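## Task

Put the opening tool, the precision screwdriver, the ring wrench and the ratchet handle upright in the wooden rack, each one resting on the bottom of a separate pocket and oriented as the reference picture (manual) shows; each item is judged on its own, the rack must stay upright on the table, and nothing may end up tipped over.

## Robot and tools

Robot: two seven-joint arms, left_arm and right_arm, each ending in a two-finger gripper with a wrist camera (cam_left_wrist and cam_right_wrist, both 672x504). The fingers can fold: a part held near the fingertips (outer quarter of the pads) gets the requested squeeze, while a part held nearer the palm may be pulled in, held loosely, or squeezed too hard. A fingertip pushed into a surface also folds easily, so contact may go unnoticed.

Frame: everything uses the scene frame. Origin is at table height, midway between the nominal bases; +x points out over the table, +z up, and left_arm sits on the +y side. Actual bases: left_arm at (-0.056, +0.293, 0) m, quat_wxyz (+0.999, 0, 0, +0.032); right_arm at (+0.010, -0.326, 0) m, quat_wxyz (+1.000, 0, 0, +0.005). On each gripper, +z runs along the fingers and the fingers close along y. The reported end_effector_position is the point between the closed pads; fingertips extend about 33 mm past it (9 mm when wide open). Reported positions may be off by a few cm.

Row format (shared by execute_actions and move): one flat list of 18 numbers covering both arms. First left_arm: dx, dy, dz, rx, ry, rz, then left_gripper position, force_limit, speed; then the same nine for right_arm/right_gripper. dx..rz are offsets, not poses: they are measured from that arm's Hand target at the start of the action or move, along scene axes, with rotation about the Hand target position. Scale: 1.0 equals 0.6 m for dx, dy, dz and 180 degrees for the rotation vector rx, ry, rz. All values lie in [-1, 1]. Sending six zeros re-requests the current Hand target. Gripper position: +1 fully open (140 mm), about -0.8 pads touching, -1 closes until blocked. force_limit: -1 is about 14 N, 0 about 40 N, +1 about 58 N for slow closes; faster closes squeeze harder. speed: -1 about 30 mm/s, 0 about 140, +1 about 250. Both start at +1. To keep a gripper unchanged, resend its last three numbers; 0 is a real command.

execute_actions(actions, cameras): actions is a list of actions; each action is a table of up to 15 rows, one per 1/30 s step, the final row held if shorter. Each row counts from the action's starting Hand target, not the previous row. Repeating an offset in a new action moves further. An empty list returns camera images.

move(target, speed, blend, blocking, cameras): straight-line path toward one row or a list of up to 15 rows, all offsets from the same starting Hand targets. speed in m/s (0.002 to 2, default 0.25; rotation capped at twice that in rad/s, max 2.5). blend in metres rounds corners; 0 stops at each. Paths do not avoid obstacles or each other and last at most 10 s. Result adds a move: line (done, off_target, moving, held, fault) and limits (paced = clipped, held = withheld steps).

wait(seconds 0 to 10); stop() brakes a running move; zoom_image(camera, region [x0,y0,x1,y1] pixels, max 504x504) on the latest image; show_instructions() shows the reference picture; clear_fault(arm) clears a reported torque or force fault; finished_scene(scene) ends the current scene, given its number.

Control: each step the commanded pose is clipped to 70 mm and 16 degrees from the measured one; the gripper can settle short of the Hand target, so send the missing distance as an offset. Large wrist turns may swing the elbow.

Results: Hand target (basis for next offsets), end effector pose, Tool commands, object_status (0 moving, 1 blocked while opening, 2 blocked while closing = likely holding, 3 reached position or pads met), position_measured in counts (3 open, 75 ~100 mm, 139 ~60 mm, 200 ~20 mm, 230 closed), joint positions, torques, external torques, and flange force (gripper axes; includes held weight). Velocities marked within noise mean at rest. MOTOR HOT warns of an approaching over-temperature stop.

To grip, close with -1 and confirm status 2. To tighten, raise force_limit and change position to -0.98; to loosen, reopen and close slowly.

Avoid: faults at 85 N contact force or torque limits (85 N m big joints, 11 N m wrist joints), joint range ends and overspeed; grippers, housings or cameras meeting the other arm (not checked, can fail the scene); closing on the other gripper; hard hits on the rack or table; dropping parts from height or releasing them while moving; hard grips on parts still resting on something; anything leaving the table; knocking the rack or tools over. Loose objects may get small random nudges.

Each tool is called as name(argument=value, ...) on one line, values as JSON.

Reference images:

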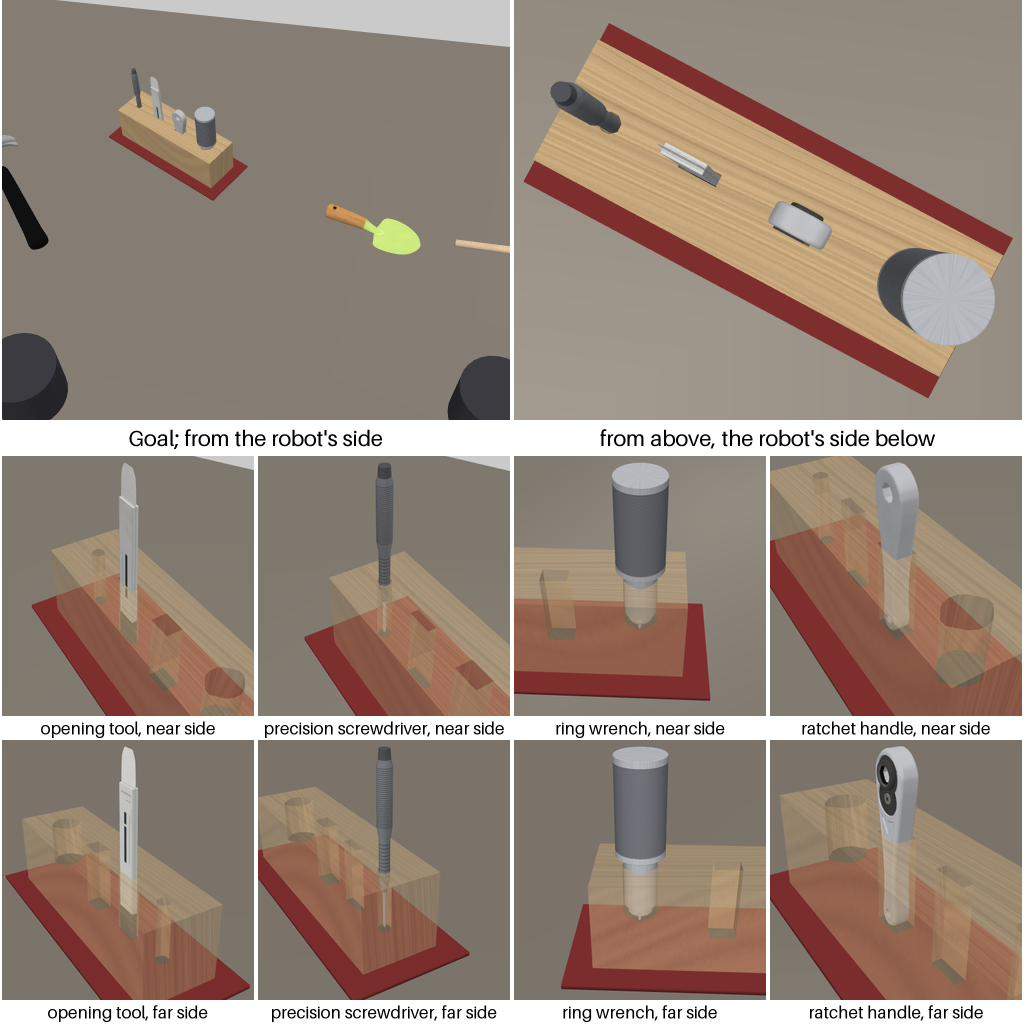

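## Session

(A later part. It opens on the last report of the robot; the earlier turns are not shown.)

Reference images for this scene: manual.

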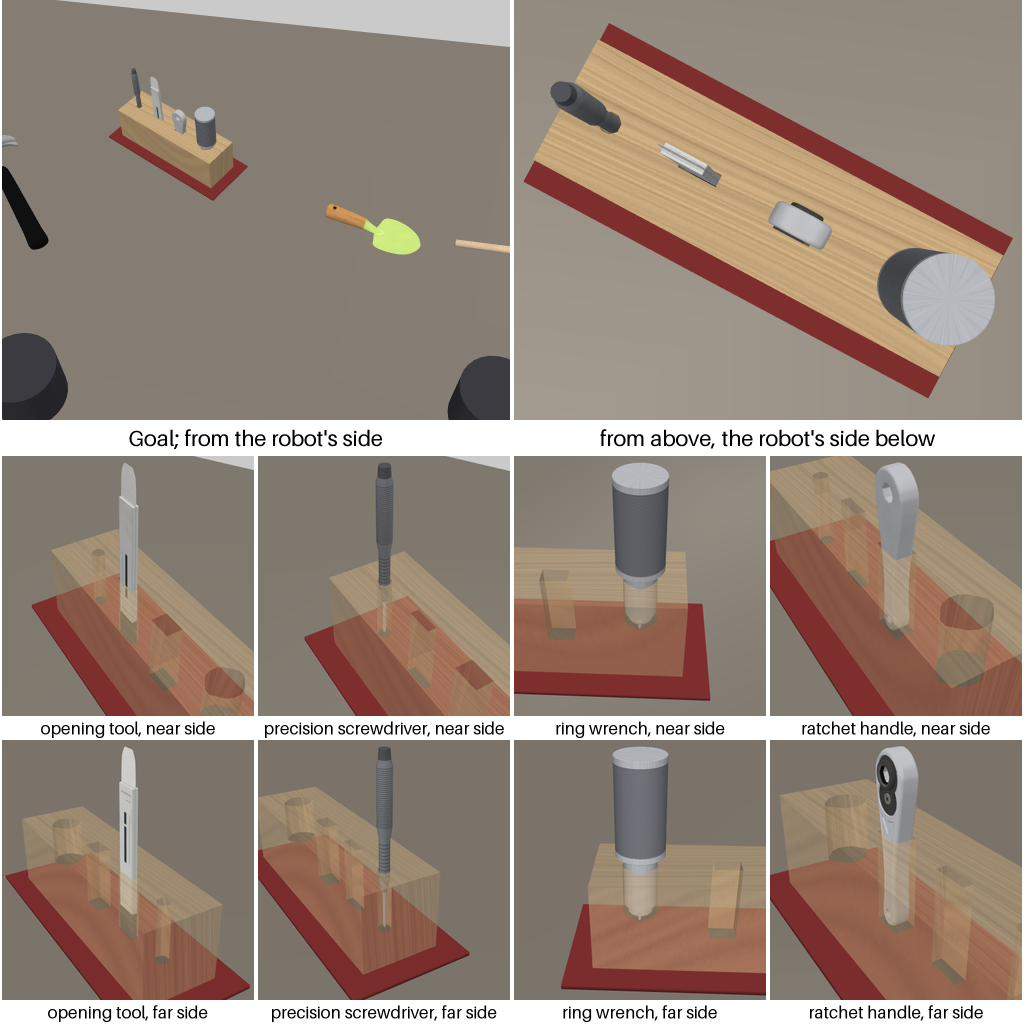

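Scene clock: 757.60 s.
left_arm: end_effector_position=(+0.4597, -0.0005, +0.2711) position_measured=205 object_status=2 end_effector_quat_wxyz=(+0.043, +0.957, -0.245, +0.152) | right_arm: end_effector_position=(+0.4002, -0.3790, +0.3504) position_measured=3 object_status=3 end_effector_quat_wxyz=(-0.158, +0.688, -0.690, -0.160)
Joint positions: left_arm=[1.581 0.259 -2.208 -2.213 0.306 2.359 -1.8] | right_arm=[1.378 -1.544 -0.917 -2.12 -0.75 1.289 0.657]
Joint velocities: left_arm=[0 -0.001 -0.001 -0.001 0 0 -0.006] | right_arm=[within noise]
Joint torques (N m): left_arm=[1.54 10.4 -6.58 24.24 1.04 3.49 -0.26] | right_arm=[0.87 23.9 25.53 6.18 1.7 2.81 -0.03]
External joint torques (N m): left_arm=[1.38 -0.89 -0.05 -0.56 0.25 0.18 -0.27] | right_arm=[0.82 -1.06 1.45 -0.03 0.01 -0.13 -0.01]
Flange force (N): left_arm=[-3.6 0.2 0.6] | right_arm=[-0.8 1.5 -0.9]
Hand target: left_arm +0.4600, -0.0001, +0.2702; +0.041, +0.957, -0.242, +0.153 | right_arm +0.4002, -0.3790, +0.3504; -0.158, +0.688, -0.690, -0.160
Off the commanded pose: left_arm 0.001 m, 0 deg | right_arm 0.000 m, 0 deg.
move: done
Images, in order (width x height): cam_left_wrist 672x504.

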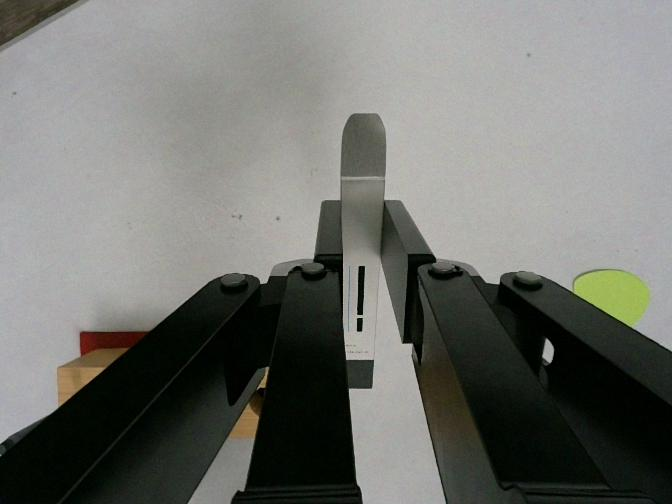

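move(target=[[-0.033,0.2,0.0,-0.0783,-0.1467,0, -1, -0.2, -1, 0,0,0,0,0,0, 1,1,0],[-0.075,0.333,-0.0,-0.157,-0.293,0, -1, -0.2, -1, 0,0,0,0,0,0, 1,1,0]], speed=[0.2, 0.2], blend=[0.03,0], cameras=["cam_left_wrist"])

Scene clock: 767.40 s.
left_arm: end_effector_position=(+0.4153, +0.1987, +0.2702) position_measured=205 object_status=2 end_effector_quat_wxyz=(+0.163, +0.755, -0.197, +0.604) | right_arm: end_effector_position=(+0.4002, -0.3790, +0.3504) position_measured=3 object_status=3 end_effector_quat_wxyz=(-0.158, +0.688, -0.690, -0.160)
Joint positions: left_arm=[2.71 -0.152 -2.429 -3.022 0.871 4.566 -1.648] | right_arm=[1.378 -1.544 -0.917 -2.12 -0.75 1.289 0.657]
Joint velocities: left_arm=[0.002 0 0 0 0 0.001 0.007] | right_arm=[within noise]
Joint torques (N m): left_arm=[1.45 17.16 1.71 8.08 -0.81 3.34 0.12] | right_arm=[0.86 23.9 25.54 6.17 1.69 2.82 -0.07]
External joint torques (N m): left_arm=[1.34 -0.32 -0.05 -0.59 -0.53 0.2 0.09] | right_arm=[0.68 -1.14 1.45 0.02 0 -0.12 -0.06]
Flange force (N): left_arm=[-4.6 0.4 -0.4] | right_arm=[-0.5 1.7 -0.8]
Hand target: left_arm +0.4150, +0.1997, +0.2702; +0.155, +0.753, -0.192, +0.611 | right_arm +0.4002, -0.3790, +0.3504; -0.158, +0.688, -0.690, -0.160
Off the commanded pose: left_arm 0.001 m, 1 deg | right_arm 0.000 m, 0 deg.
joint sent to its limit (left arm) — joint 4 (elbow), lower limit, where the elbow is as bent as it goes; joint 6 (wrist pitch), upper limit. The joint targets still meet the commanded pose.
move: done
Images, in order (width x height): cam_left_wrist 672x504.

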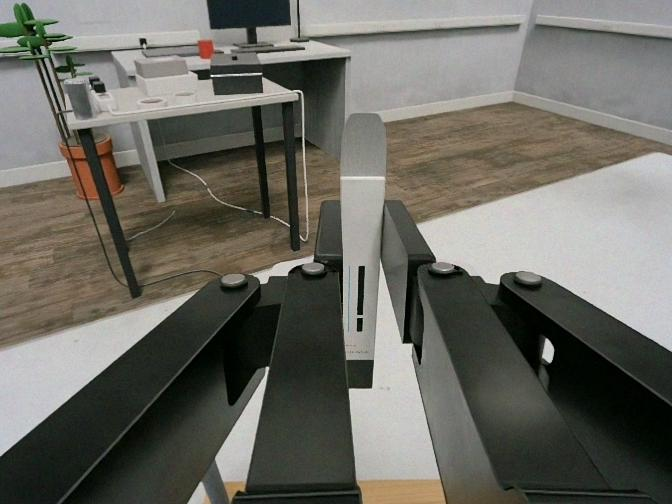

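move(target=[[-0.01,0.03,-0.083,0,0,0, -1, -0.2, -1, 0,0,0,0,0,0, 1,1,0]], speed=[0.1])

Scene clock: 772.60 s.
left_arm: end_effector_position=(+0.4094, +0.2173, +0.2212) position_measured=205 object_status=2 end_effector_quat_wxyz=(+0.145, +0.785, -0.196, +0.569) | right_arm: end_effector_position=(+0.4002, -0.3790, +0.3504) position_measured=3 object_status=3 end_effector_quat_wxyz=(-0.158, +0.688, -0.690, -0.160)
Joint positions: left_arm=[2.843 -0.255 -2.524 -3.021 0.875 4.566 -1.604] | right_arm=[1.378 -1.544 -0.917 -2.12 -0.75 1.289 0.657]
Joint velocities: left_arm=[0.001 0 0.001 0 0 -0.001 0.005] | right_arm=[within noise]
Joint torques (N m): left_arm=[1.48 18.91 3.17 6.66 0.32 3.47 0.28] | right_arm=[0.85 23.89 25.46 6.19 1.7 2.85 -0.08]
External joint torques (N m): left_arm=[1.36 -0.87 0.68 -0.1 0.57 0.15 0.25] | right_arm=[0.78 -1.09 1.34 -0.03 0.01 -0.1 -0.07]
Flange force (N): left_arm=[-5.6 -5.9 -4.0] | right_arm=[-0.6 1.5 -0.7]
Hand target: left_arm +0.4090, +0.2177, +0.2204; +0.155, +0.753, -0.192, +0.611 | right_arm +0.4002, -0.3790, +0.3504; -0.158, +0.688, -0.690, -0.160
Off the commanded pose: left_arm 0.001 m, 6 deg | right_arm 0.000 m, 0 deg.
joint sent to its limit (left arm) — joint 1 (waist), upper limit; joint 6 (wrist pitch), upper limit. The joint targets are off in orientation, not in position.
move: off_target (left_arm)

move(target=[[0.01,-0.03,0.083,0,0,0,-1,-0.2,-1,0,0,0,0,0,0,1,1,0],[0.0517,-0.1628,0.0993,0.0783,0.1467,0,-1,-0.2,-1,0,0,0,0,0,0,1,1,0],[0.085,-0.363,0.0993,0.157,0.293,0,-1,-0.2,-1,0,0,0,0,0,0,1,1,0],[0.2183,-0.3295,0.0993,0.157,0.293,0,-1,-0.2,-1,0,0,0,0,0,0,1,1,0]], speed=0.2, blend=[0.02,0.03,0.03,0])

Scene clock: 798.77 s.
left_arm: end_effector_position=(+0.5401, +0.0198, +0.2806) position_measured=205 object_status=2 end_effector_quat_wxyz=(+0.041, +0.957, -0.241, +0.154) | right_arm: end_effector_position=(+0.4002, -0.3790, +0.3504) position_measured=3 object_status=3 end_effector_quat_wxyz=(-0.158, +0.688, -0.690, -0.160)
Joint positions: left_arm=[1.787 -0.04 -2.262 -1.992 -0.082 2.335 -1.447] | right_arm=[1.378 -1.544 -0.917 -2.12 -0.75 1.289 0.657]
Joint velocities: left_arm=[0 -0.001 0 0.001 -0.001 -0.001 0.006] | right_arm=[within noise]
Joint torques (N m): left_arm=[1.46 20.98 1.54 25.67 0.27 3.11 0.18] | right_arm=[0.88 23.9 25.5 6.14 1.69 2.82 -0.07]
External joint torques (N m): left_arm=[1.28 -0.69 0.31 0.36 -0.52 -0.22 0.17] | right_arm=[0.81 -1.12 1.39 -0.03 0 -0.11 -0.06]
Flange force (N): left_arm=[8.4 -3.0 3.6] | right_arm=[-0.6 1.5 -0.8]
Hand target: left_arm +0.5400, +0.0200, +0.2800; +0.041, +0.957, -0.242, +0.153 | right_arm +0.4002, -0.3790, +0.3504; -0.158, +0.688, -0.690, -0.160
Off the commanded pose: left_arm 0.001 m, 0 deg | right_arm 0.000 m, 0 deg.
move: done

move(target=[[-0.13,0.2,0.0667,0,0,0,-1,-0.2,-1,0,0,0,0,0,0,1,1,0],[-0.15,0.5,0.0667,0,0,0,-1,-0.2,-1,0,0,0,0,0,0,1,1,0]], speed=0.2, blend=[0.03,0])

Scene clock: 810.50 s.
left_arm: end_effector_position=(+0.4499, +0.3189, +0.3198) position_measured=205 object_status=2 end_effector_quat_wxyz=(+0.043, +0.958, -0.238, +0.153) | right_arm: end_effector_position=(+0.4002, -0.3790, +0.3504) position_measured=3 object_status=3 end_effector_quat_wxyz=(-0.158, +0.688, -0.690, -0.160)
Joint positions: left_arm=[2.144 0.706 -2.246 -2.306 0.467 2.092 -1.355] | right_arm=[1.378 -1.544 -0.917 -2.12 -0.75 1.289 0.657]
Joint velocities: left_arm=[-0.001 -0.001 0 0 0.001 -0.001 0.005] | right_arm=[within noise]
Joint torques (N m): left_arm=[0.64 -0.62 -14.77 22.59 1.4 3.13 0.22] | right_arm=[0.89 23.93 25.46 6.14 1.7 2.81 -0.03]
External joint torques (N m): left_arm=[0.53 0.15 0.89 0.34 0.62 -0.18 0.21] | right_arm=[0.77 -1.01 1.45 -0.08 0.02 -0.13 -0.02]
Flange force (N): left_arm=[-0.5 -2.4 0.1] | right_arm=[-0.8 1.7 -0.8]
Hand target: left_arm +0.4500, +0.3200, +0.3200; +0.041, +0.957, -0.242, +0.153 | right_arm +0.4002, -0.3790, +0.3504; -0.158, +0.688, -0.690, -0.160
Off the commanded pose: left_arm 0.001 m, 1 deg | right_arm 0.000 m, 0 deg.
move: done

move(target=[[0.15,0.03,0.0,0,0,0,-1,-0.2,-1,0,0,0,0,0,0,1,1,0],[0.30,0.05,-0.03,0,0,0,-1,-0.2,-1,0,0,0,0,0,0,1,1,0]], speed=0.2, blend=[0.03,0])

Scene clock: 814.80 s.
left_arm: end_effector_position=(+0.6303, +0.3492, +0.3029) position_measured=205 object_status=2 end_effector_quat_wxyz=(+0.043, +0.958, -0.239, +0.154) | right_arm: end_effector_position=(+0.4002, -0.3790, +0.3504) position_measured=3 object_status=3 end_effector_quat_wxyz=(-0.158, +0.688, -0.690, -0.160)
Joint positions: left_arm=[1.216 0.482 -1.333 -1.729 0.353 2.119 -1.183] | right_arm=[1.378 -1.544 -0.917 -2.12 -0.75 1.289 0.657]
Joint velocities: left_arm=[-0.001 0.001 0 0 -0.001 -0.004 0.002] | right_arm=[within noise]
Joint torques (N m): left_arm=[0.81 -25.68 -13.95 23.42 1.12 3.02 0.25] | right_arm=[0.84 23.95 25.5 6.19 1.67 2.81 -0.06]
External joint torques (N m): left_arm=[0.57 -0.8 0.93 0.26 0.41 -0.29 0.24] | right_arm=[0.85 -0.94 1.46 -0.1 0 -0.13 -0.04]
Flange force (N): left_arm=[0.3 -1.2 -0.7] | right_arm=[-0.9 1.4 -0.9]
Hand target: left_arm +0.6300, +0.3500, +0.3020; +0.041, +0.957, -0.242, +0.153 | right_arm +0.4002, -0.3790, +0.3504; -0.158, +0.688, -0.690, -0.160
Off the commanded pose: left_arm 0.001 m, 0 deg | right_arm 0.000 m, 0 deg.
move: done

move(target=[[0.13,0.0,-0.05,0,0,0,-1,-0.2,-1,0,0,0,0,0,0,1,1,0],[0.13,-0.25,-0.05,0,0,0,-1,-0.2,-1,0,0,0,0,0,0,1,1,0]], speed=0.2, blend=[0.03,0])

Scene clock: 819.30 s.
left_arm: end_effector_position=(+0.7074, +0.2014, +0.2705) position_measured=205 object_status=2 end_effector_quat_wxyz=(+0.040, +0.956, -0.246, +0.152) | right_arm: end_effector_position=(+0.4002, -0.3790, +0.3504) position_measured=3 object_status=3 end_effector_quat_wxyz=(-0.158, +0.688, -0.690, -0.160)
Joint positions: left_arm=[0.609 0.644 -1.016 -1.445 0.5 2.097 -1.417] | right_arm=[1.378 -1.544 -0.917 -2.12 -0.75 1.289 0.657]
Joint velocities: left_arm=[-0.001 0 -0.001 -0.001 0 0 -0.007] | right_arm=[within noise]
Joint torques (N m): left_arm=[0.79 -42.64 -15.35 22.6 0.44 3.56 -0.19] | right_arm=[0.85 23.91 25.44 6.26 1.69 2.83 -0.07]
External joint torques (N m): left_arm=[0.6 -2.01 0.52 0.36 -0.37 0.22 -0.2] | right_arm=[0.74 -1.04 1.39 0.06 0 -0.1 -0.06]
Flange force (N): left_arm=[-5.6 2.4 -2.9] | right_arm=[-0.6 1.3 -1.0]
Hand target: left_arm +0.7080, +0.2000, +0.2720; +0.041, +0.957, -0.242, +0.153 | right_arm +0.4002, -0.3790, +0.3504; -0.158, +0.688, -0.690, -0.160
Off the commanded pose: left_arm 0.002 m, 1 deg | right_arm 0.000 m, 0 deg.
move: done

move(target=[[-0.18,-0.083,-0.02,-0.0783,-0.1467,0,-1,-0.2,-1,0,0,0,0,0,0,1,1,0],[-0.313,-0.058,-0.07,-0.157,-0.293,0,-1,-0.2,-1,0,0,0,0,0,0,1,1,0]], speed=0.18, blend=[0.03,0], cameras=["cam_left_wrist","cam_right_wrist"])

Scene clock: 829.63 s.
left_arm: end_effector_position=(+0.5200, +0.1657, +0.2285) position_measured=205 object_status=2 end_effector_quat_wxyz=(+0.157, +0.755, -0.188, +0.608) | right_arm: end_effector_position=(+0.4002, -0.3790, +0.3504) position_measured=3 object_status=3 end_effector_quat_wxyz=(-0.158, +0.688, -0.690, -0.160)
Joint positions: left_arm=[1.037 0.672 -0.993 -2.796 0.524 4.225 -1.068] | right_arm=[1.378 -1.544 -0.917 -2.12 -0.75 1.289 0.657]
Joint velocities: left_arm=[0.001 -0.002 0.002 0 0.002 0.002 0.007] | right_arm=[within noise]
Joint torques (N m): left_arm=[0.67 -22.94 -11.6 6.94 2.5 2.99 0.36] | right_arm=[0.85 23.92 25.48 6.16 1.67 2.82 -0.1]
External joint torques (N m): left_arm=[0.54 -1.61 1.02 -0.04 0.61 0.18 0.33] | right_arm=[0.72 -1.04 1.4 0 -0.02 -0.11 -0.09]
Flange force (N): left_arm=[1.7 -2.8 -5.1] | right_arm=[-0.5 1.5 -0.9]
Hand target: left_arm +0.5202, +0.1652, +0.2300; +0.155, +0.753, -0.192, +0.611 | right_arm +0.4002, -0.3790, +0.3504; -0.158, +0.688, -0.690, -0.160
Off the commanded pose: left_arm 0.002 m, 1 deg | right_arm 0.000 m, 0 deg.
move: done

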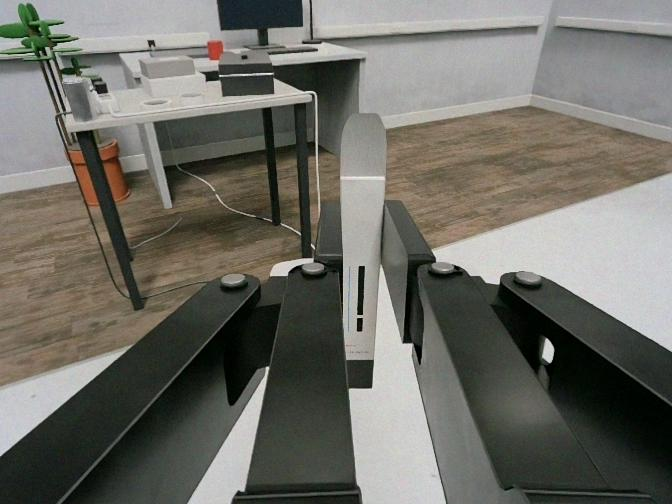

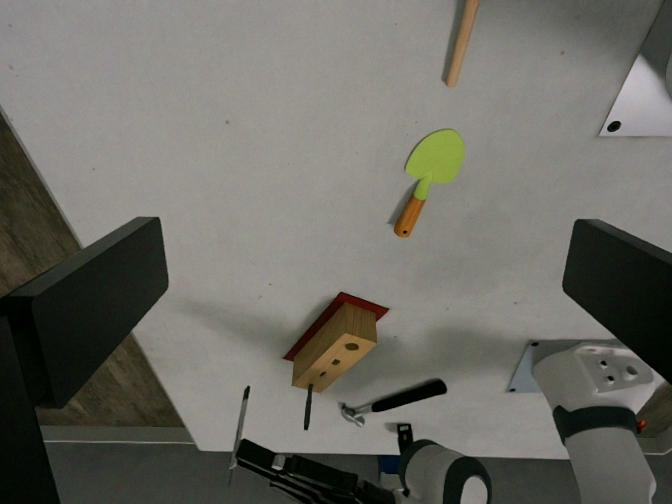

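move(target=[-0.133,0.065,-0.05,0,0,0,-1,-0.2,-1,0.0817,0.6,-0.0433,0,0,0,1,1,0], speed=0.15, cameras=["cam_right_wrist"])

Scene clock: 836.30 s.
left_arm: end_effector_position=(+0.4413, +0.2056, +0.1993) position_measured=205 object_status=2 end_effector_quat_wxyz=(+0.155, +0.754, -0.189, +0.609) | right_arm: end_effector_position=(+0.4484, -0.0195, +0.3240) position_measured=3 object_status=3 end_effector_quat_wxyz=(-0.158, +0.691, -0.687, -0.159)
Joint positions: left_arm=[1.125 0.687 -0.798 -2.97 0.759 4.352 -0.991] | right_arm=[1.983 -1.144 -1.132 -2.163 -0.778 1.889 1.108]
Joint velocities: left_arm=[within noise] | right_arm=[0.001 0 0 0 0 0.001 0.005]
Joint torques (N m): left_arm=[0.62 -21.59 -8.89 0.62 2.54 2.95 0.31] | right_arm=[0.75 16.92 26.58 13.99 1.17 3.26 0.1]
External joint torques (N m): left_arm=[0.48 -1 0.87 -0.86 0.63 0.24 0.28] | right_arm=[0.48 -0.36 1.09 0.72 0.09 0.03 0.11]
Flange force (N): left_arm=[0.8 -2.3 -7.7] | right_arm=[-1.9 -0.7 -2.5]
Hand target: left_arm +0.4404, +0.2042, +0.2000; +0.155, +0.753, -0.192, +0.611 | right_arm +0.4492, -0.0190, +0.3244; -0.158, +0.688, -0.690, -0.160
Off the commanded pose: left_arm 0.002 m, 0 deg | right_arm 0.001 m, 1 deg.
move: done
Images, in order (width x height): cam_right_wrist 672x504.

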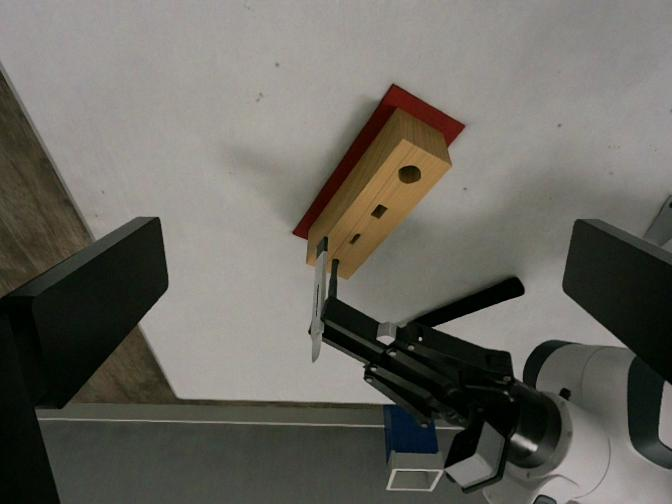

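zoom_image(camera="cam_right_wrist", region=[270, 130, 470, 380])

Scaled by 2.016 from the camera's 672x504 image, which has a finer 960x720 frame.

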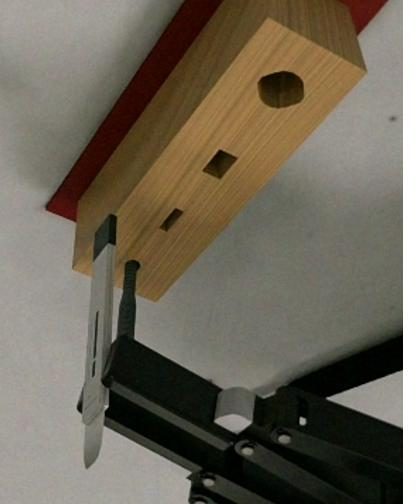

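move(target=[-0.0417,0.0267,-0.0233,0,0,0,-1,-0.2,-1,0,0,0,0,0,0,1,1,0], speed=0.05, cameras=["cam_right_wrist"])

zoom_image(camera="cam_right_wrist", region=[300, 190, 400, 290])

Scene clock: 863.23 s.
left_arm: end_effector_position=(+0.4161, +0.2216, +0.1852) position_measured=205 object_status=2 end_effector_quat_wxyz=(+0.155, +0.755, -0.189, +0.609) | right_arm: end_effector_position=(+0.4484, -0.0195, +0.3240) position_measured=3 object_status=3 end_effector_quat_wxyz=(-0.158, +0.691, -0.688, -0.159)
Joint positions: left_arm=[1.146 0.715 -0.681 -3.002 0.881 4.375 -0.951] | right_arm=[1.983 -1.144 -1.132 -2.163 -0.778 1.889 1.111]
Joint velocities: left_arm=[0 -0.001 0 0.002 0.001 0.002 0.006] | right_arm=[within noise]
Joint torques (N m): left_arm=[0.62 -21.94 -7.97 -1.54 2.7 2.88 0.25] | right_arm=[0.91 16.53 26.61 14.02 1.13 3.24 0.15]
External joint torques (N m): left_arm=[0.45 -0.74 0.9 -0.84 0.73 0.22 0.22] | right_arm=[0.7 -0.74 1.06 0.67 0.05 0 0.16]
Flange force (N): left_arm=[-0.1 -2.4 -8.2] | right_arm=[-1.8 -0.7 -2.2]
Hand target: left_arm +0.4153, +0.2202, +0.1860; +0.155, +0.753, -0.192, +0.611 | right_arm +0.4492, -0.0190, +0.3244; -0.158, +0.688, -0.690, -0.160
Off the commanded pose: left_arm 0.002 m, 0 deg | right_arm 0.001 m, 0 deg.
move: done
Images, in order (width x height): cam_right_wrist 672x504.

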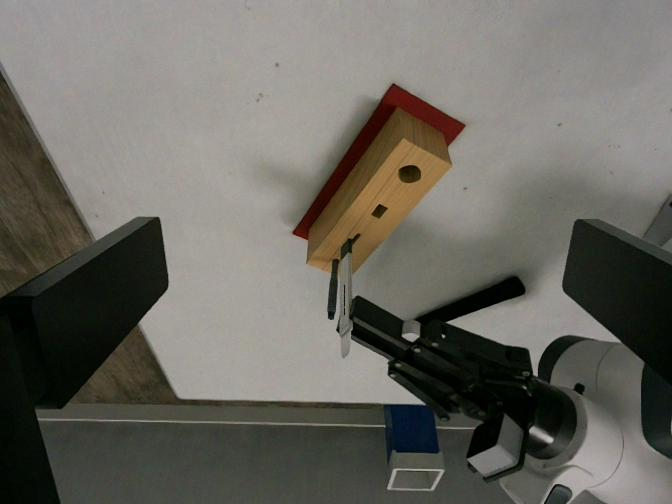

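Scaled by 5.040 from the camera's 672x504 image, which has a finer 960x720 frame.

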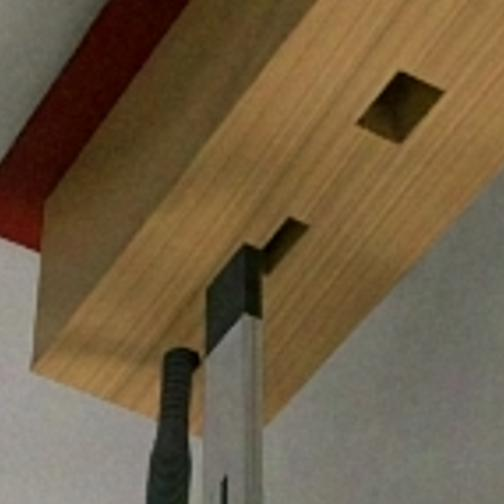

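move(target=[-0.016,0.0083,-0.015,0,0,0,-1,-0.2,-1,0,0,0,0,0,0,1,1,0], speed=0.04, cameras=["cam_right_wrist"])

zoom_image(camera="cam_right_wrist", region=[320, 200, 400, 280])

Scene clock: 875.43 s.
left_arm: end_effector_position=(+0.4066, +0.2267, +0.1762) position_measured=205 object_status=2 end_effector_quat_wxyz=(+0.155, +0.755, -0.189, +0.609) | right_arm: end_effector_position=(+0.4484, -0.0195, +0.3240) position_measured=3 object_status=3 end_effector_quat_wxyz=(-0.158, +0.691, -0.688, -0.159)
Joint positions: left_arm=[1.143 0.745 -0.624 -3.007 0.928 4.386 -0.92] | right_arm=[1.983 -1.144 -1.132 -2.163 -0.778 1.889 1.111]
Joint velocities: left_arm=[-0.001 0.001 0 0.001 0.001 0 0.006] | right_arm=[within noise]
Joint torques (N m): left_arm=[0.59 -22.06 -7.8 -2.66 2.69 2.77 0.25] | right_arm=[0.96 16.51 26.55 14.02 1.14 3.26 0.14]
External joint torques (N m): left_arm=[0.53 -0.42 0.87 -0.76 0.64 0.16 0.22] | right_arm=[0.82 -0.7 1.06 0.65 0.06 0.02 0.16]
Flange force (N): left_arm=[-1.1 -1.9 -7.5] | right_arm=[-2.1 -0.8 -2.1]
Hand target: left_arm +0.4057, +0.2252, +0.1770; +0.155, +0.753, -0.192, +0.611 | right_arm +0.4492, -0.0190, +0.3244; -0.158, +0.688, -0.690, -0.160
Off the commanded pose: left_arm 0.002 m, 0 deg | right_arm 0.001 m, 0 deg.
move: done
Images, in order (width x height): cam_right_wrist 672x504.

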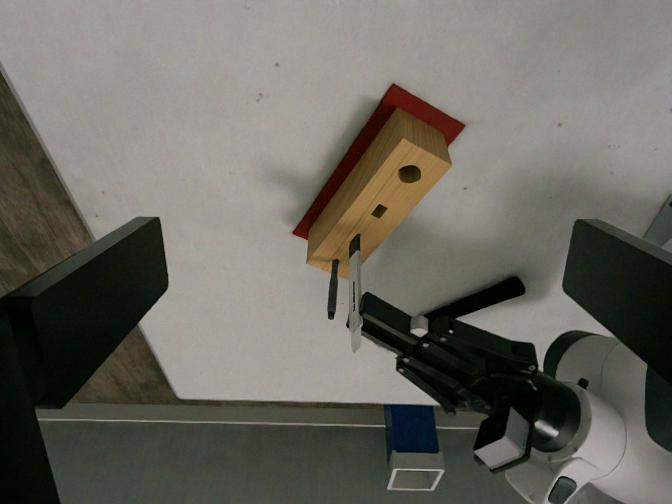

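Scaled by 6.300 from the camera's 672x504 image, which has a finer 960x720 frame.

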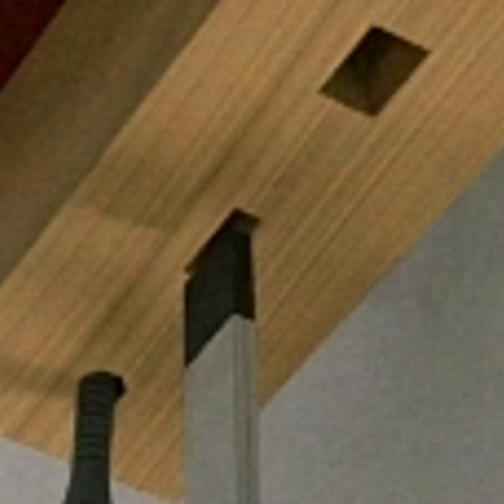

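move(target=[-0.0005,0.0003,-0.0067,0,0,0,-1,-0.2,-1,0,0,0,0,0,0,1,1,0], speed=0.02, cameras=["cam_right_wrist"])

zoom_image(camera="cam_right_wrist", region=[330, 210, 380, 260])

Scene clock: 884.80 s.
left_arm: end_effector_position=(+0.4055, +0.2261, +0.1721) position_measured=205 object_status=2 end_effector_quat_wxyz=(+0.156, +0.755, -0.189, +0.609) | right_arm: end_effector_position=(+0.4484, -0.0195, +0.3240) position_measured=3 object_status=3 end_effector_quat_wxyz=(-0.158, +0.691, -0.688, -0.159)
Joint positions: left_arm=[1.134 0.762 -0.61 -3.003 0.932 4.39 -0.907] | right_arm=[1.983 -1.144 -1.132 -2.163 -0.778 1.889 1.111]
Joint velocities: left_arm=[0.001 0.001 0 0 0 0.002 0.007] | right_arm=[within noise]
Joint torques (N m): left_arm=[0.35 -22.27 -7.67 -2.47 2.71 2.88 0.27] | right_arm=[0.92 16.51 26.63 14.02 1.13 3.24 0.16]
External joint torques (N m): left_arm=[0.27 -0.43 1.01 -0.23 0.65 0.3 0.24] | right_arm=[0.74 -0.7 1.21 0.72 0.05 0.02 0.17]
Flange force (N): left_arm=[-2.6 -2.3 -6.2] | right_arm=[-2.0 -0.6 -2.5]
Hand target: left_arm +0.4054, +0.2254, +0.1730; +0.155, +0.753, -0.192, +0.611 | right_arm +0.4492, -0.0190, +0.3244; -0.158, +0.688, -0.690, -0.160
Off the commanded pose: left_arm 0.001 m, 1 deg | right_arm 0.001 m, 0 deg.
move: done
Images, in order (width x height): cam_right_wrist 672x504.

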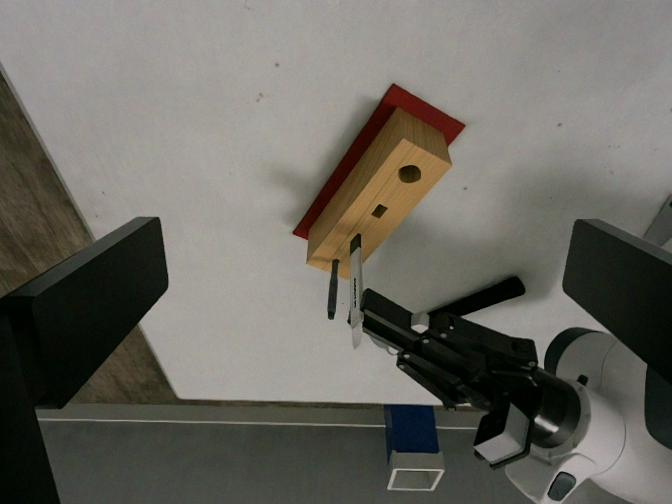

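Scaled by 10.080 from the camera's 672x504 image, which has a finer 960x720 frame.

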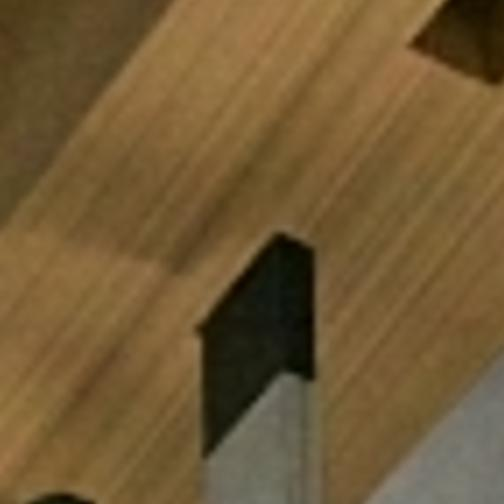

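move(target=[0.0003,0,-0.01,0,0,0,-1,-0.2,-1,0,0,0,0,0,0,1,1,0], speed=0.015, cameras=["cam_right_wrist"])

zoom_image(camera="cam_right_wrist", region=[330, 210, 380, 260])

Scene clock: 890.30 s.
left_arm: end_effector_position=(+0.4057, +0.2261, +0.1662) position_measured=205 object_status=2 end_effector_quat_wxyz=(+0.156, +0.755, -0.189, +0.609) | right_arm: end_effector_position=(+0.4484, -0.0195, +0.3240) position_measured=3 object_status=3 end_effector_quat_wxyz=(-0.158, +0.691, -0.688, -0.159)
Joint positions: left_arm=[1.12 0.788 -0.592 -2.993 0.935 4.396 -0.89] | right_arm=[1.983 -1.144 -1.132 -2.163 -0.778 1.889 1.111]
Joint velocities: left_arm=[0.001 0.001 0.001 0.001 0.001 0.002 0.004] | right_arm=[within noise]
Joint torques (N m): left_arm=[0.62 -22.64 -7.95 -2.88 2.74 2.85 0.29] | right_arm=[0.92 16.51 26.58 14.02 1.13 3.26 0.1]
External joint torques (N m): left_arm=[0.51 -0.37 0.84 -0.23 0.65 0.29 0.26] | right_arm=[0.75 -0.7 1.15 0.71 0.06 0.03 0.12]
Flange force (N): left_arm=[-2.0 -2.4 -6.3] | right_arm=[-2.0 -0.8 -2.4]
Hand target: left_arm +0.4056, +0.2254, +0.1670; +0.155, +0.753, -0.192, +0.611 | right_arm +0.4492, -0.0190, +0.3244; -0.158, +0.688, -0.690, -0.160
Off the commanded pose: left_arm 0.001 m, 0 deg | right_arm 0.001 m, 0 deg.
move: done
Images, in order (width x height): cam_right_wrist 672x504.

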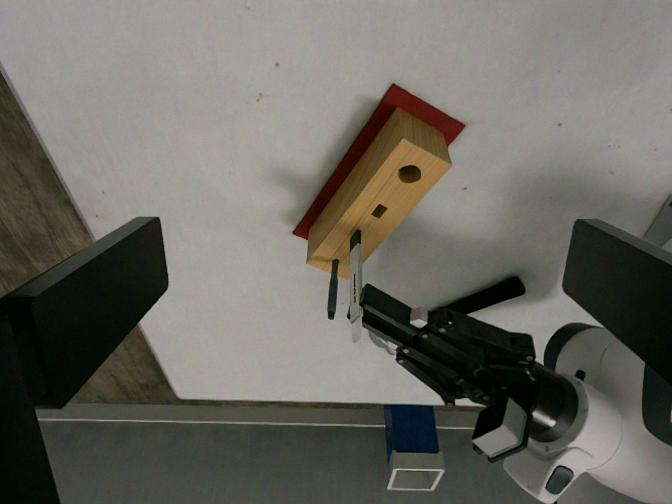

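Scaled by 10.080 from the camera's 672x504 image, which has a finer 960x720 frame.

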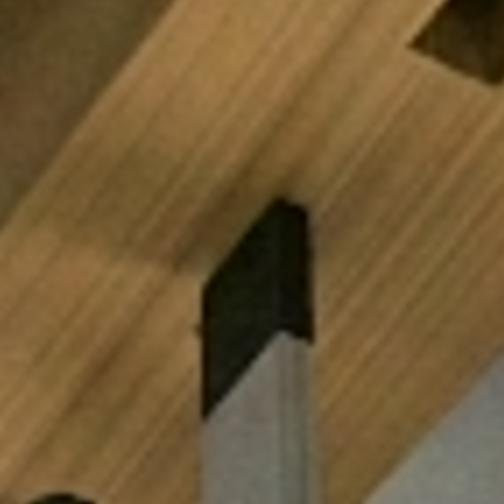

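move(target=[0.001,0.0142,0.002,0,0,0,-1,-0.2,-1,0,0,0,0,0,0,1,1,0], speed=0.02, cameras=["cam_right_wrist"])

zoom_image(camera="cam_right_wrist", region=[330, 210, 380, 260])

Scene clock: 912.70 s.
left_arm: end_effector_position=(+0.4062, +0.2338, +0.1679) position_measured=205 object_status=2 end_effector_quat_wxyz=(+0.153, +0.753, -0.193, +0.611) | right_arm: end_effector_position=(+0.4484, -0.0195, +0.3240) position_measured=3 object_status=3 end_effector_quat_wxyz=(-0.158, +0.691, -0.688, -0.159)
Joint positions: left_arm=[1.144 0.775 -0.581 -2.984 0.974 4.379 -0.904] | right_arm=[1.983 -1.144 -1.132 -2.163 -0.778 1.889 1.111]
Joint velocities: left_arm=[0.001 0 -0.001 0.001 0.001 -0.003 -0.004] | right_arm=[within noise]
Joint torques (N m): left_arm=[1.49 -23.85 -8.23 -2.63 2.74 2.34 -0.15] | right_arm=[0.9 16.44 26.59 13.99 1.13 3.25 0.17]
External joint torques (N m): left_arm=[1.36 -1.44 0.44 -0.24 0.68 -0.26 -0.18] | right_arm=[0.8 -0.7 1.16 0.59 0.06 0.01 0.19]
Flange force (N): left_arm=[6.3 -7.7 -9.4] | right_arm=[-2.0 -0.4 -2.2]
Hand target: left_arm +0.4062, +0.2339, +0.1682; +0.155, +0.753, -0.192, +0.611 | right_arm +0.4492, -0.0190, +0.3244; -0.158, +0.688, -0.690, -0.160
Off the commanded pose: left_arm 0.000 m, 0 deg | right_arm 0.001 m, 0 deg.
move: done
Images, in order (width x height): cam_right_wrist 672x504.

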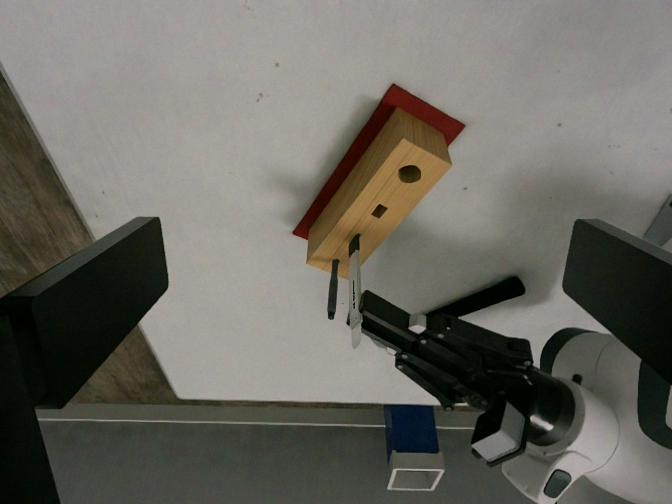

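Scaled by 10.080 from the camera's 672x504 image, which has a finer 960x720 frame.

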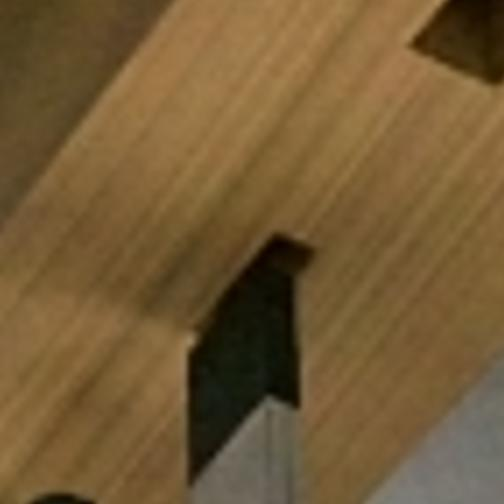

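move(target=[-0.0018,0.0,-0.0045,0,0,0,-1,-0.2,-1,0,0,0,0,0,0,1,1,0], speed=0.015, cameras=["cam_right_wrist"])

zoom_image(camera="cam_right_wrist", region=[330, 210, 380, 260])

Scene clock: 918.00 s.
left_arm: end_effector_position=(+0.4054, +0.2351, +0.1652) position_measured=205 object_status=2 end_effector_quat_wxyz=(+0.155, +0.754, -0.189, +0.609) | right_arm: end_effector_position=(+0.4484, -0.0195, +0.3240) position_measured=3 object_status=3 end_effector_quat_wxyz=(-0.158, +0.691, -0.688, -0.159)
Joint positions: left_arm=[1.144 0.783 -0.573 -2.982 0.978 4.379 -0.906] | right_arm=[1.983 -1.144 -1.132 -2.163 -0.778 1.889 1.111]
Joint torques (N m): left_arm=[0.57 -22.97 -7.6 -2.68 2.72 2.59 0.28] | right_arm=[0.93 16.48 26.61 14.03 1.11 3.25 0.1]
External joint torques (N m): left_arm=[0.5 -0.53 1.1 -0.09 0.64 0.01 0.25] | right_arm=[0.82 -0.7 1.19 0.65 0.04 0.02 0.12]
Flange force (N): left_arm=[-2.0 -3.5 -6.8] | right_arm=[-2.0 -0.7 -2.3]
Hand target: left_arm +0.4051, +0.2339, +0.1655; +0.155, +0.753, -0.192, +0.611 | right_arm +0.4492, -0.0190, +0.3244; -0.158, +0.688, -0.690, -0.160
Off the commanded pose: left_arm 0.001 m, 0 deg | right_arm 0.001 m, 0 deg.
move: done
Images, in order (width x height): cam_right_wrist 672x504.

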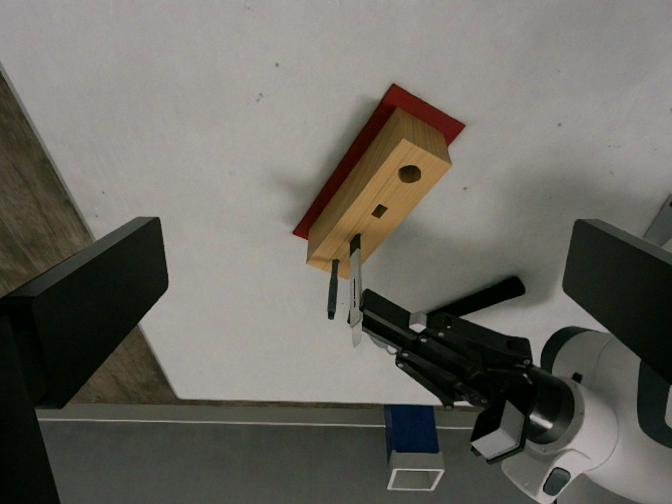

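Scaled by 10.080 from the camera's 672x504 image, which has a finer 960x720 frame.

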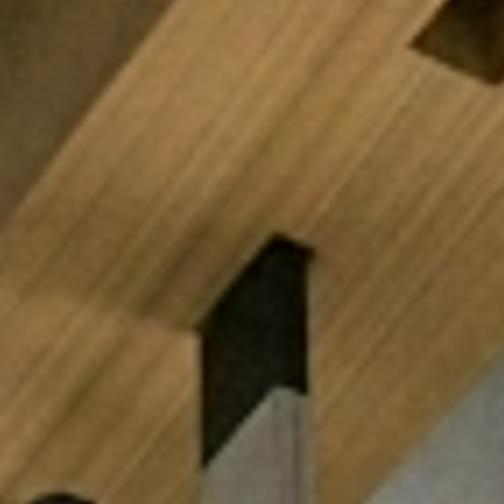

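move(target=[0,0.0,-0.005,0,0,0,-1,-0.2,-1,0,0,0,0,0,0,1,1,0], speed=0.012, cameras=["cam_right_wrist"])

zoom_image(camera="cam_right_wrist", region=[330, 210, 380, 260])

Scene clock: 921.47 s.
left_arm: end_effector_position=(+0.4052, +0.2347, +0.1617) position_measured=205 object_status=2 end_effector_quat_wxyz=(+0.156, +0.755, -0.189, +0.609) | right_arm: end_effector_position=(+0.4484, -0.0195, +0.3240) position_measured=3 object_status=3 end_effector_quat_wxyz=(-0.158, +0.691, -0.688, -0.159)
Joint positions: left_arm=[1.138 0.795 -0.565 -2.977 0.98 4.379 -0.9] | right_arm=[1.983 -1.144 -1.132 -2.163 -0.778 1.889 1.111]
Joint velocities: left_arm=[-0.003 -0.001 0.002 0 0.001 0.002 0.004] | right_arm=[within noise]
Joint torques (N m): left_arm=[0.09 -22.95 -8.42 -2.88 2.75 2.81 0.42] | right_arm=[0.97 16.49 26.6 14.06 1.13 3.26 0.09]
External joint torques (N m): left_arm=[-0.04 -0.3 0.29 -0.09 0.66 0.23 0.39] | right_arm=[0.72 -0.79 1.1 0.81 0.05 0.03 0.11]
Flange force (N): left_arm=[-1.7 -0.6 -3.5] | right_arm=[-1.9 -1.1 -2.4]
Hand target: left_arm +0.4051, +0.2339, +0.1625; +0.155, +0.753, -0.192, +0.611 | right_arm +0.4492, -0.0190, +0.3244; -0.158, +0.688, -0.690, -0.160
Off the commanded pose: left_arm 0.001 m, 1 deg | right_arm 0.001 m, 0 deg.
move: done
Images, in order (width x height): cam_right_wrist 672x504.

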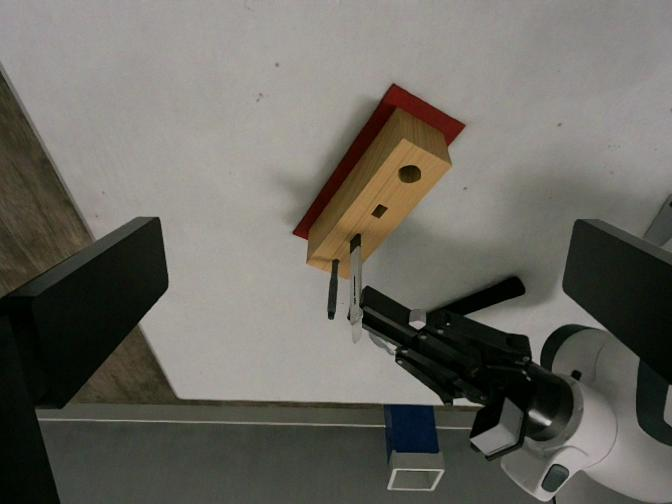

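Scaled by 10.080 from the camera's 672x504 image, which has a finer 960x720 frame.

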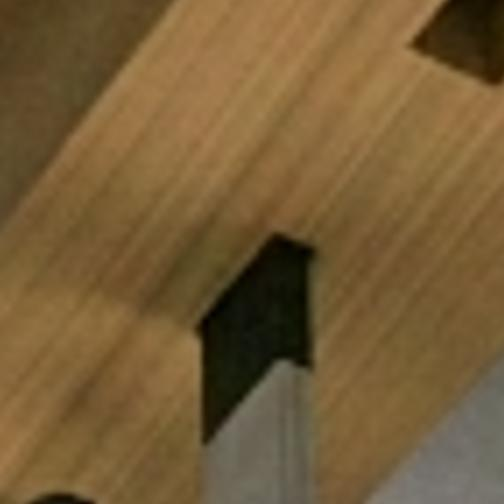

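move(target=[0,0.0005,-0.0117,0,0,0,-1,-0.2,-1,0,0,0,0,0,0,1,1,0], speed=0.015, cameras=["cam_right_wrist"])

zoom_image(camera="cam_right_wrist", region=[320, 210, 400, 290])

Scene clock: 926.17 s.
left_arm: end_effector_position=(+0.4053, +0.2350, +0.1547) position_measured=205 object_status=2 end_effector_quat_wxyz=(+0.156, +0.755, -0.189, +0.609) | right_arm: end_effector_position=(+0.4484, -0.0195, +0.3240) position_measured=3 object_status=3 end_effector_quat_wxyz=(-0.158, +0.691, -0.688, -0.159)
Joint positions: left_arm=[1.125 0.823 -0.546 -2.964 0.986 4.384 -0.883] | right_arm=[1.983 -1.144 -1.132 -2.163 -0.778 1.889 1.111]
Joint velocities: left_arm=[-0.002 -0.001 0.001 0.001 0.001 0.001 0.006] | right_arm=[within noise]
Joint torques (N m): left_arm=[0.53 -23.48 -8.01 -3.46 2.8 2.72 0.32] | right_arm=[0.9 16.47 26.55 14.03 1.12 3.23 0.16]
External joint torques (N m): left_arm=[0.46 -0.45 0.86 -0.22 0.67 0.18 0.29] | right_arm=[0.7 -0.8 1.14 0.73 0.04 0.01 0.17]
Flange force (N): left_arm=[-1.7 -2.3 -6.3] | right_arm=[-1.8 -0.6 -2.4]
Hand target: left_arm +0.4051, +0.2342, +0.1555; +0.155, +0.753, -0.192, +0.611 | right_arm +0.4492, -0.0190, +0.3244; -0.158, +0.688, -0.690, -0.160
Off the commanded pose: left_arm 0.001 m, 1 deg | right_arm 0.001 m, 0 deg.
move: done
Images, in order (width x height): cam_right_wrist 672x504.

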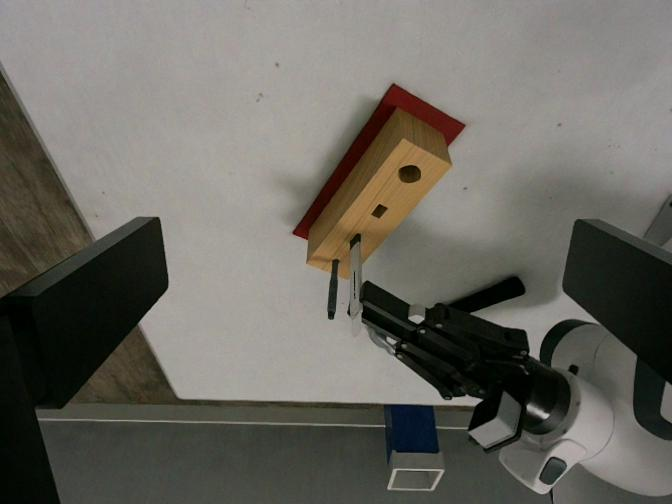

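Scaled by 6.300 from the camera's 672x504 image, which has a finer 960x720 frame.

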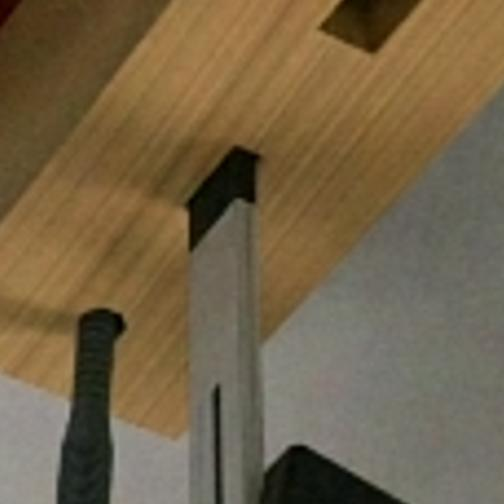

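move(target=[[0,0.0,-0.025,0,0,0,-1,-0.2,-1,0,0,0,0,0,0,1,1,0],[0,0.0,-0.045,0,0,0,-1,-0.2,-1,0,0,0,0,0,0,1,1,0]], speed=0.025, cameras=["cam_right_wrist"])

zoom_image(camera="cam_right_wrist", region=[320, 210, 440, 330])

Scene clock: 932.47 s.
left_arm: end_effector_position=(+0.4053, +0.2350, +0.1278) position_measured=205 object_status=2 end_effector_quat_wxyz=(+0.156, +0.755, -0.189, +0.609) | right_arm: end_effector_position=(+0.4484, -0.0195, +0.3240) position_measured=3 object_status=3 end_effector_quat_wxyz=(-0.158, +0.691, -0.688, -0.159)
Joint positions: left_arm=[1.076 0.928 -0.48 -2.912 1.005 4.406 -0.826] | right_arm=[1.983 -1.144 -1.132 -2.163 -0.778 1.889 1.111]
Joint velocities: left_arm=[0.001 0.001 0.001 -0.001 0.001 0.002 0.005] | right_arm=[within noise]
Joint torques (N m): left_arm=[0.58 -24.92 -8.31 -4.83 2.9 2.7 0.27] | right_arm=[0.97 16.42 26.58 14.05 1.13 3.24 0.13]
External joint torques (N m): left_arm=[0.42 -0.53 0.78 -0.18 0.69 0.24 0.24] | right_arm=[0.89 -0.77 1.16 0.61 0.06 0 0.15]
Flange force (N): left_arm=[-1.0 -2.2 -6.0] | right_arm=[-2.1 -0.7 -2.2]
Hand target: left_arm +0.4051, +0.2342, +0.1285; +0.155, +0.753, -0.192, +0.611 | right_arm +0.4492, -0.0190, +0.3244; -0.158, +0.688, -0.690, -0.160
Off the commanded pose: left_arm 0.001 m, 0 deg | right_arm 0.001 m, 0 deg.
move: done
Images, in order (width x height): cam_right_wrist 672x504.

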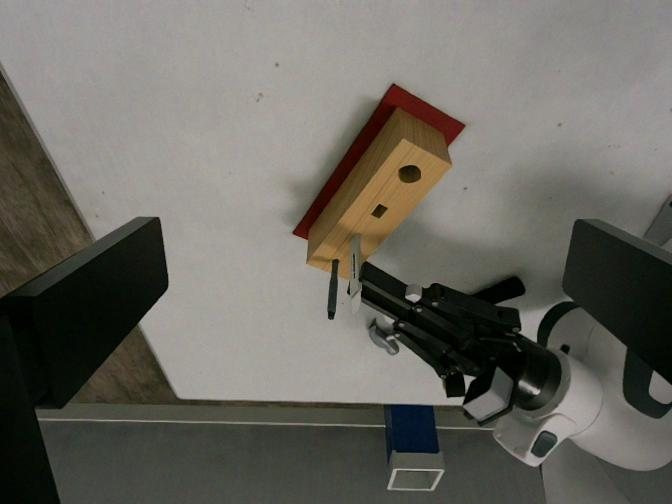

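Scaled by 4.200 from the camera's 672x504 image, which has a finer 960x720 frame.

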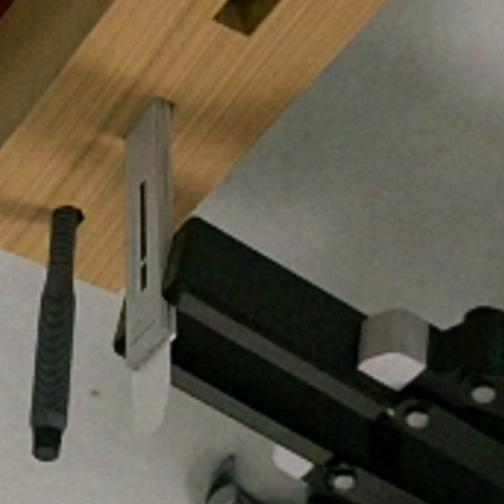

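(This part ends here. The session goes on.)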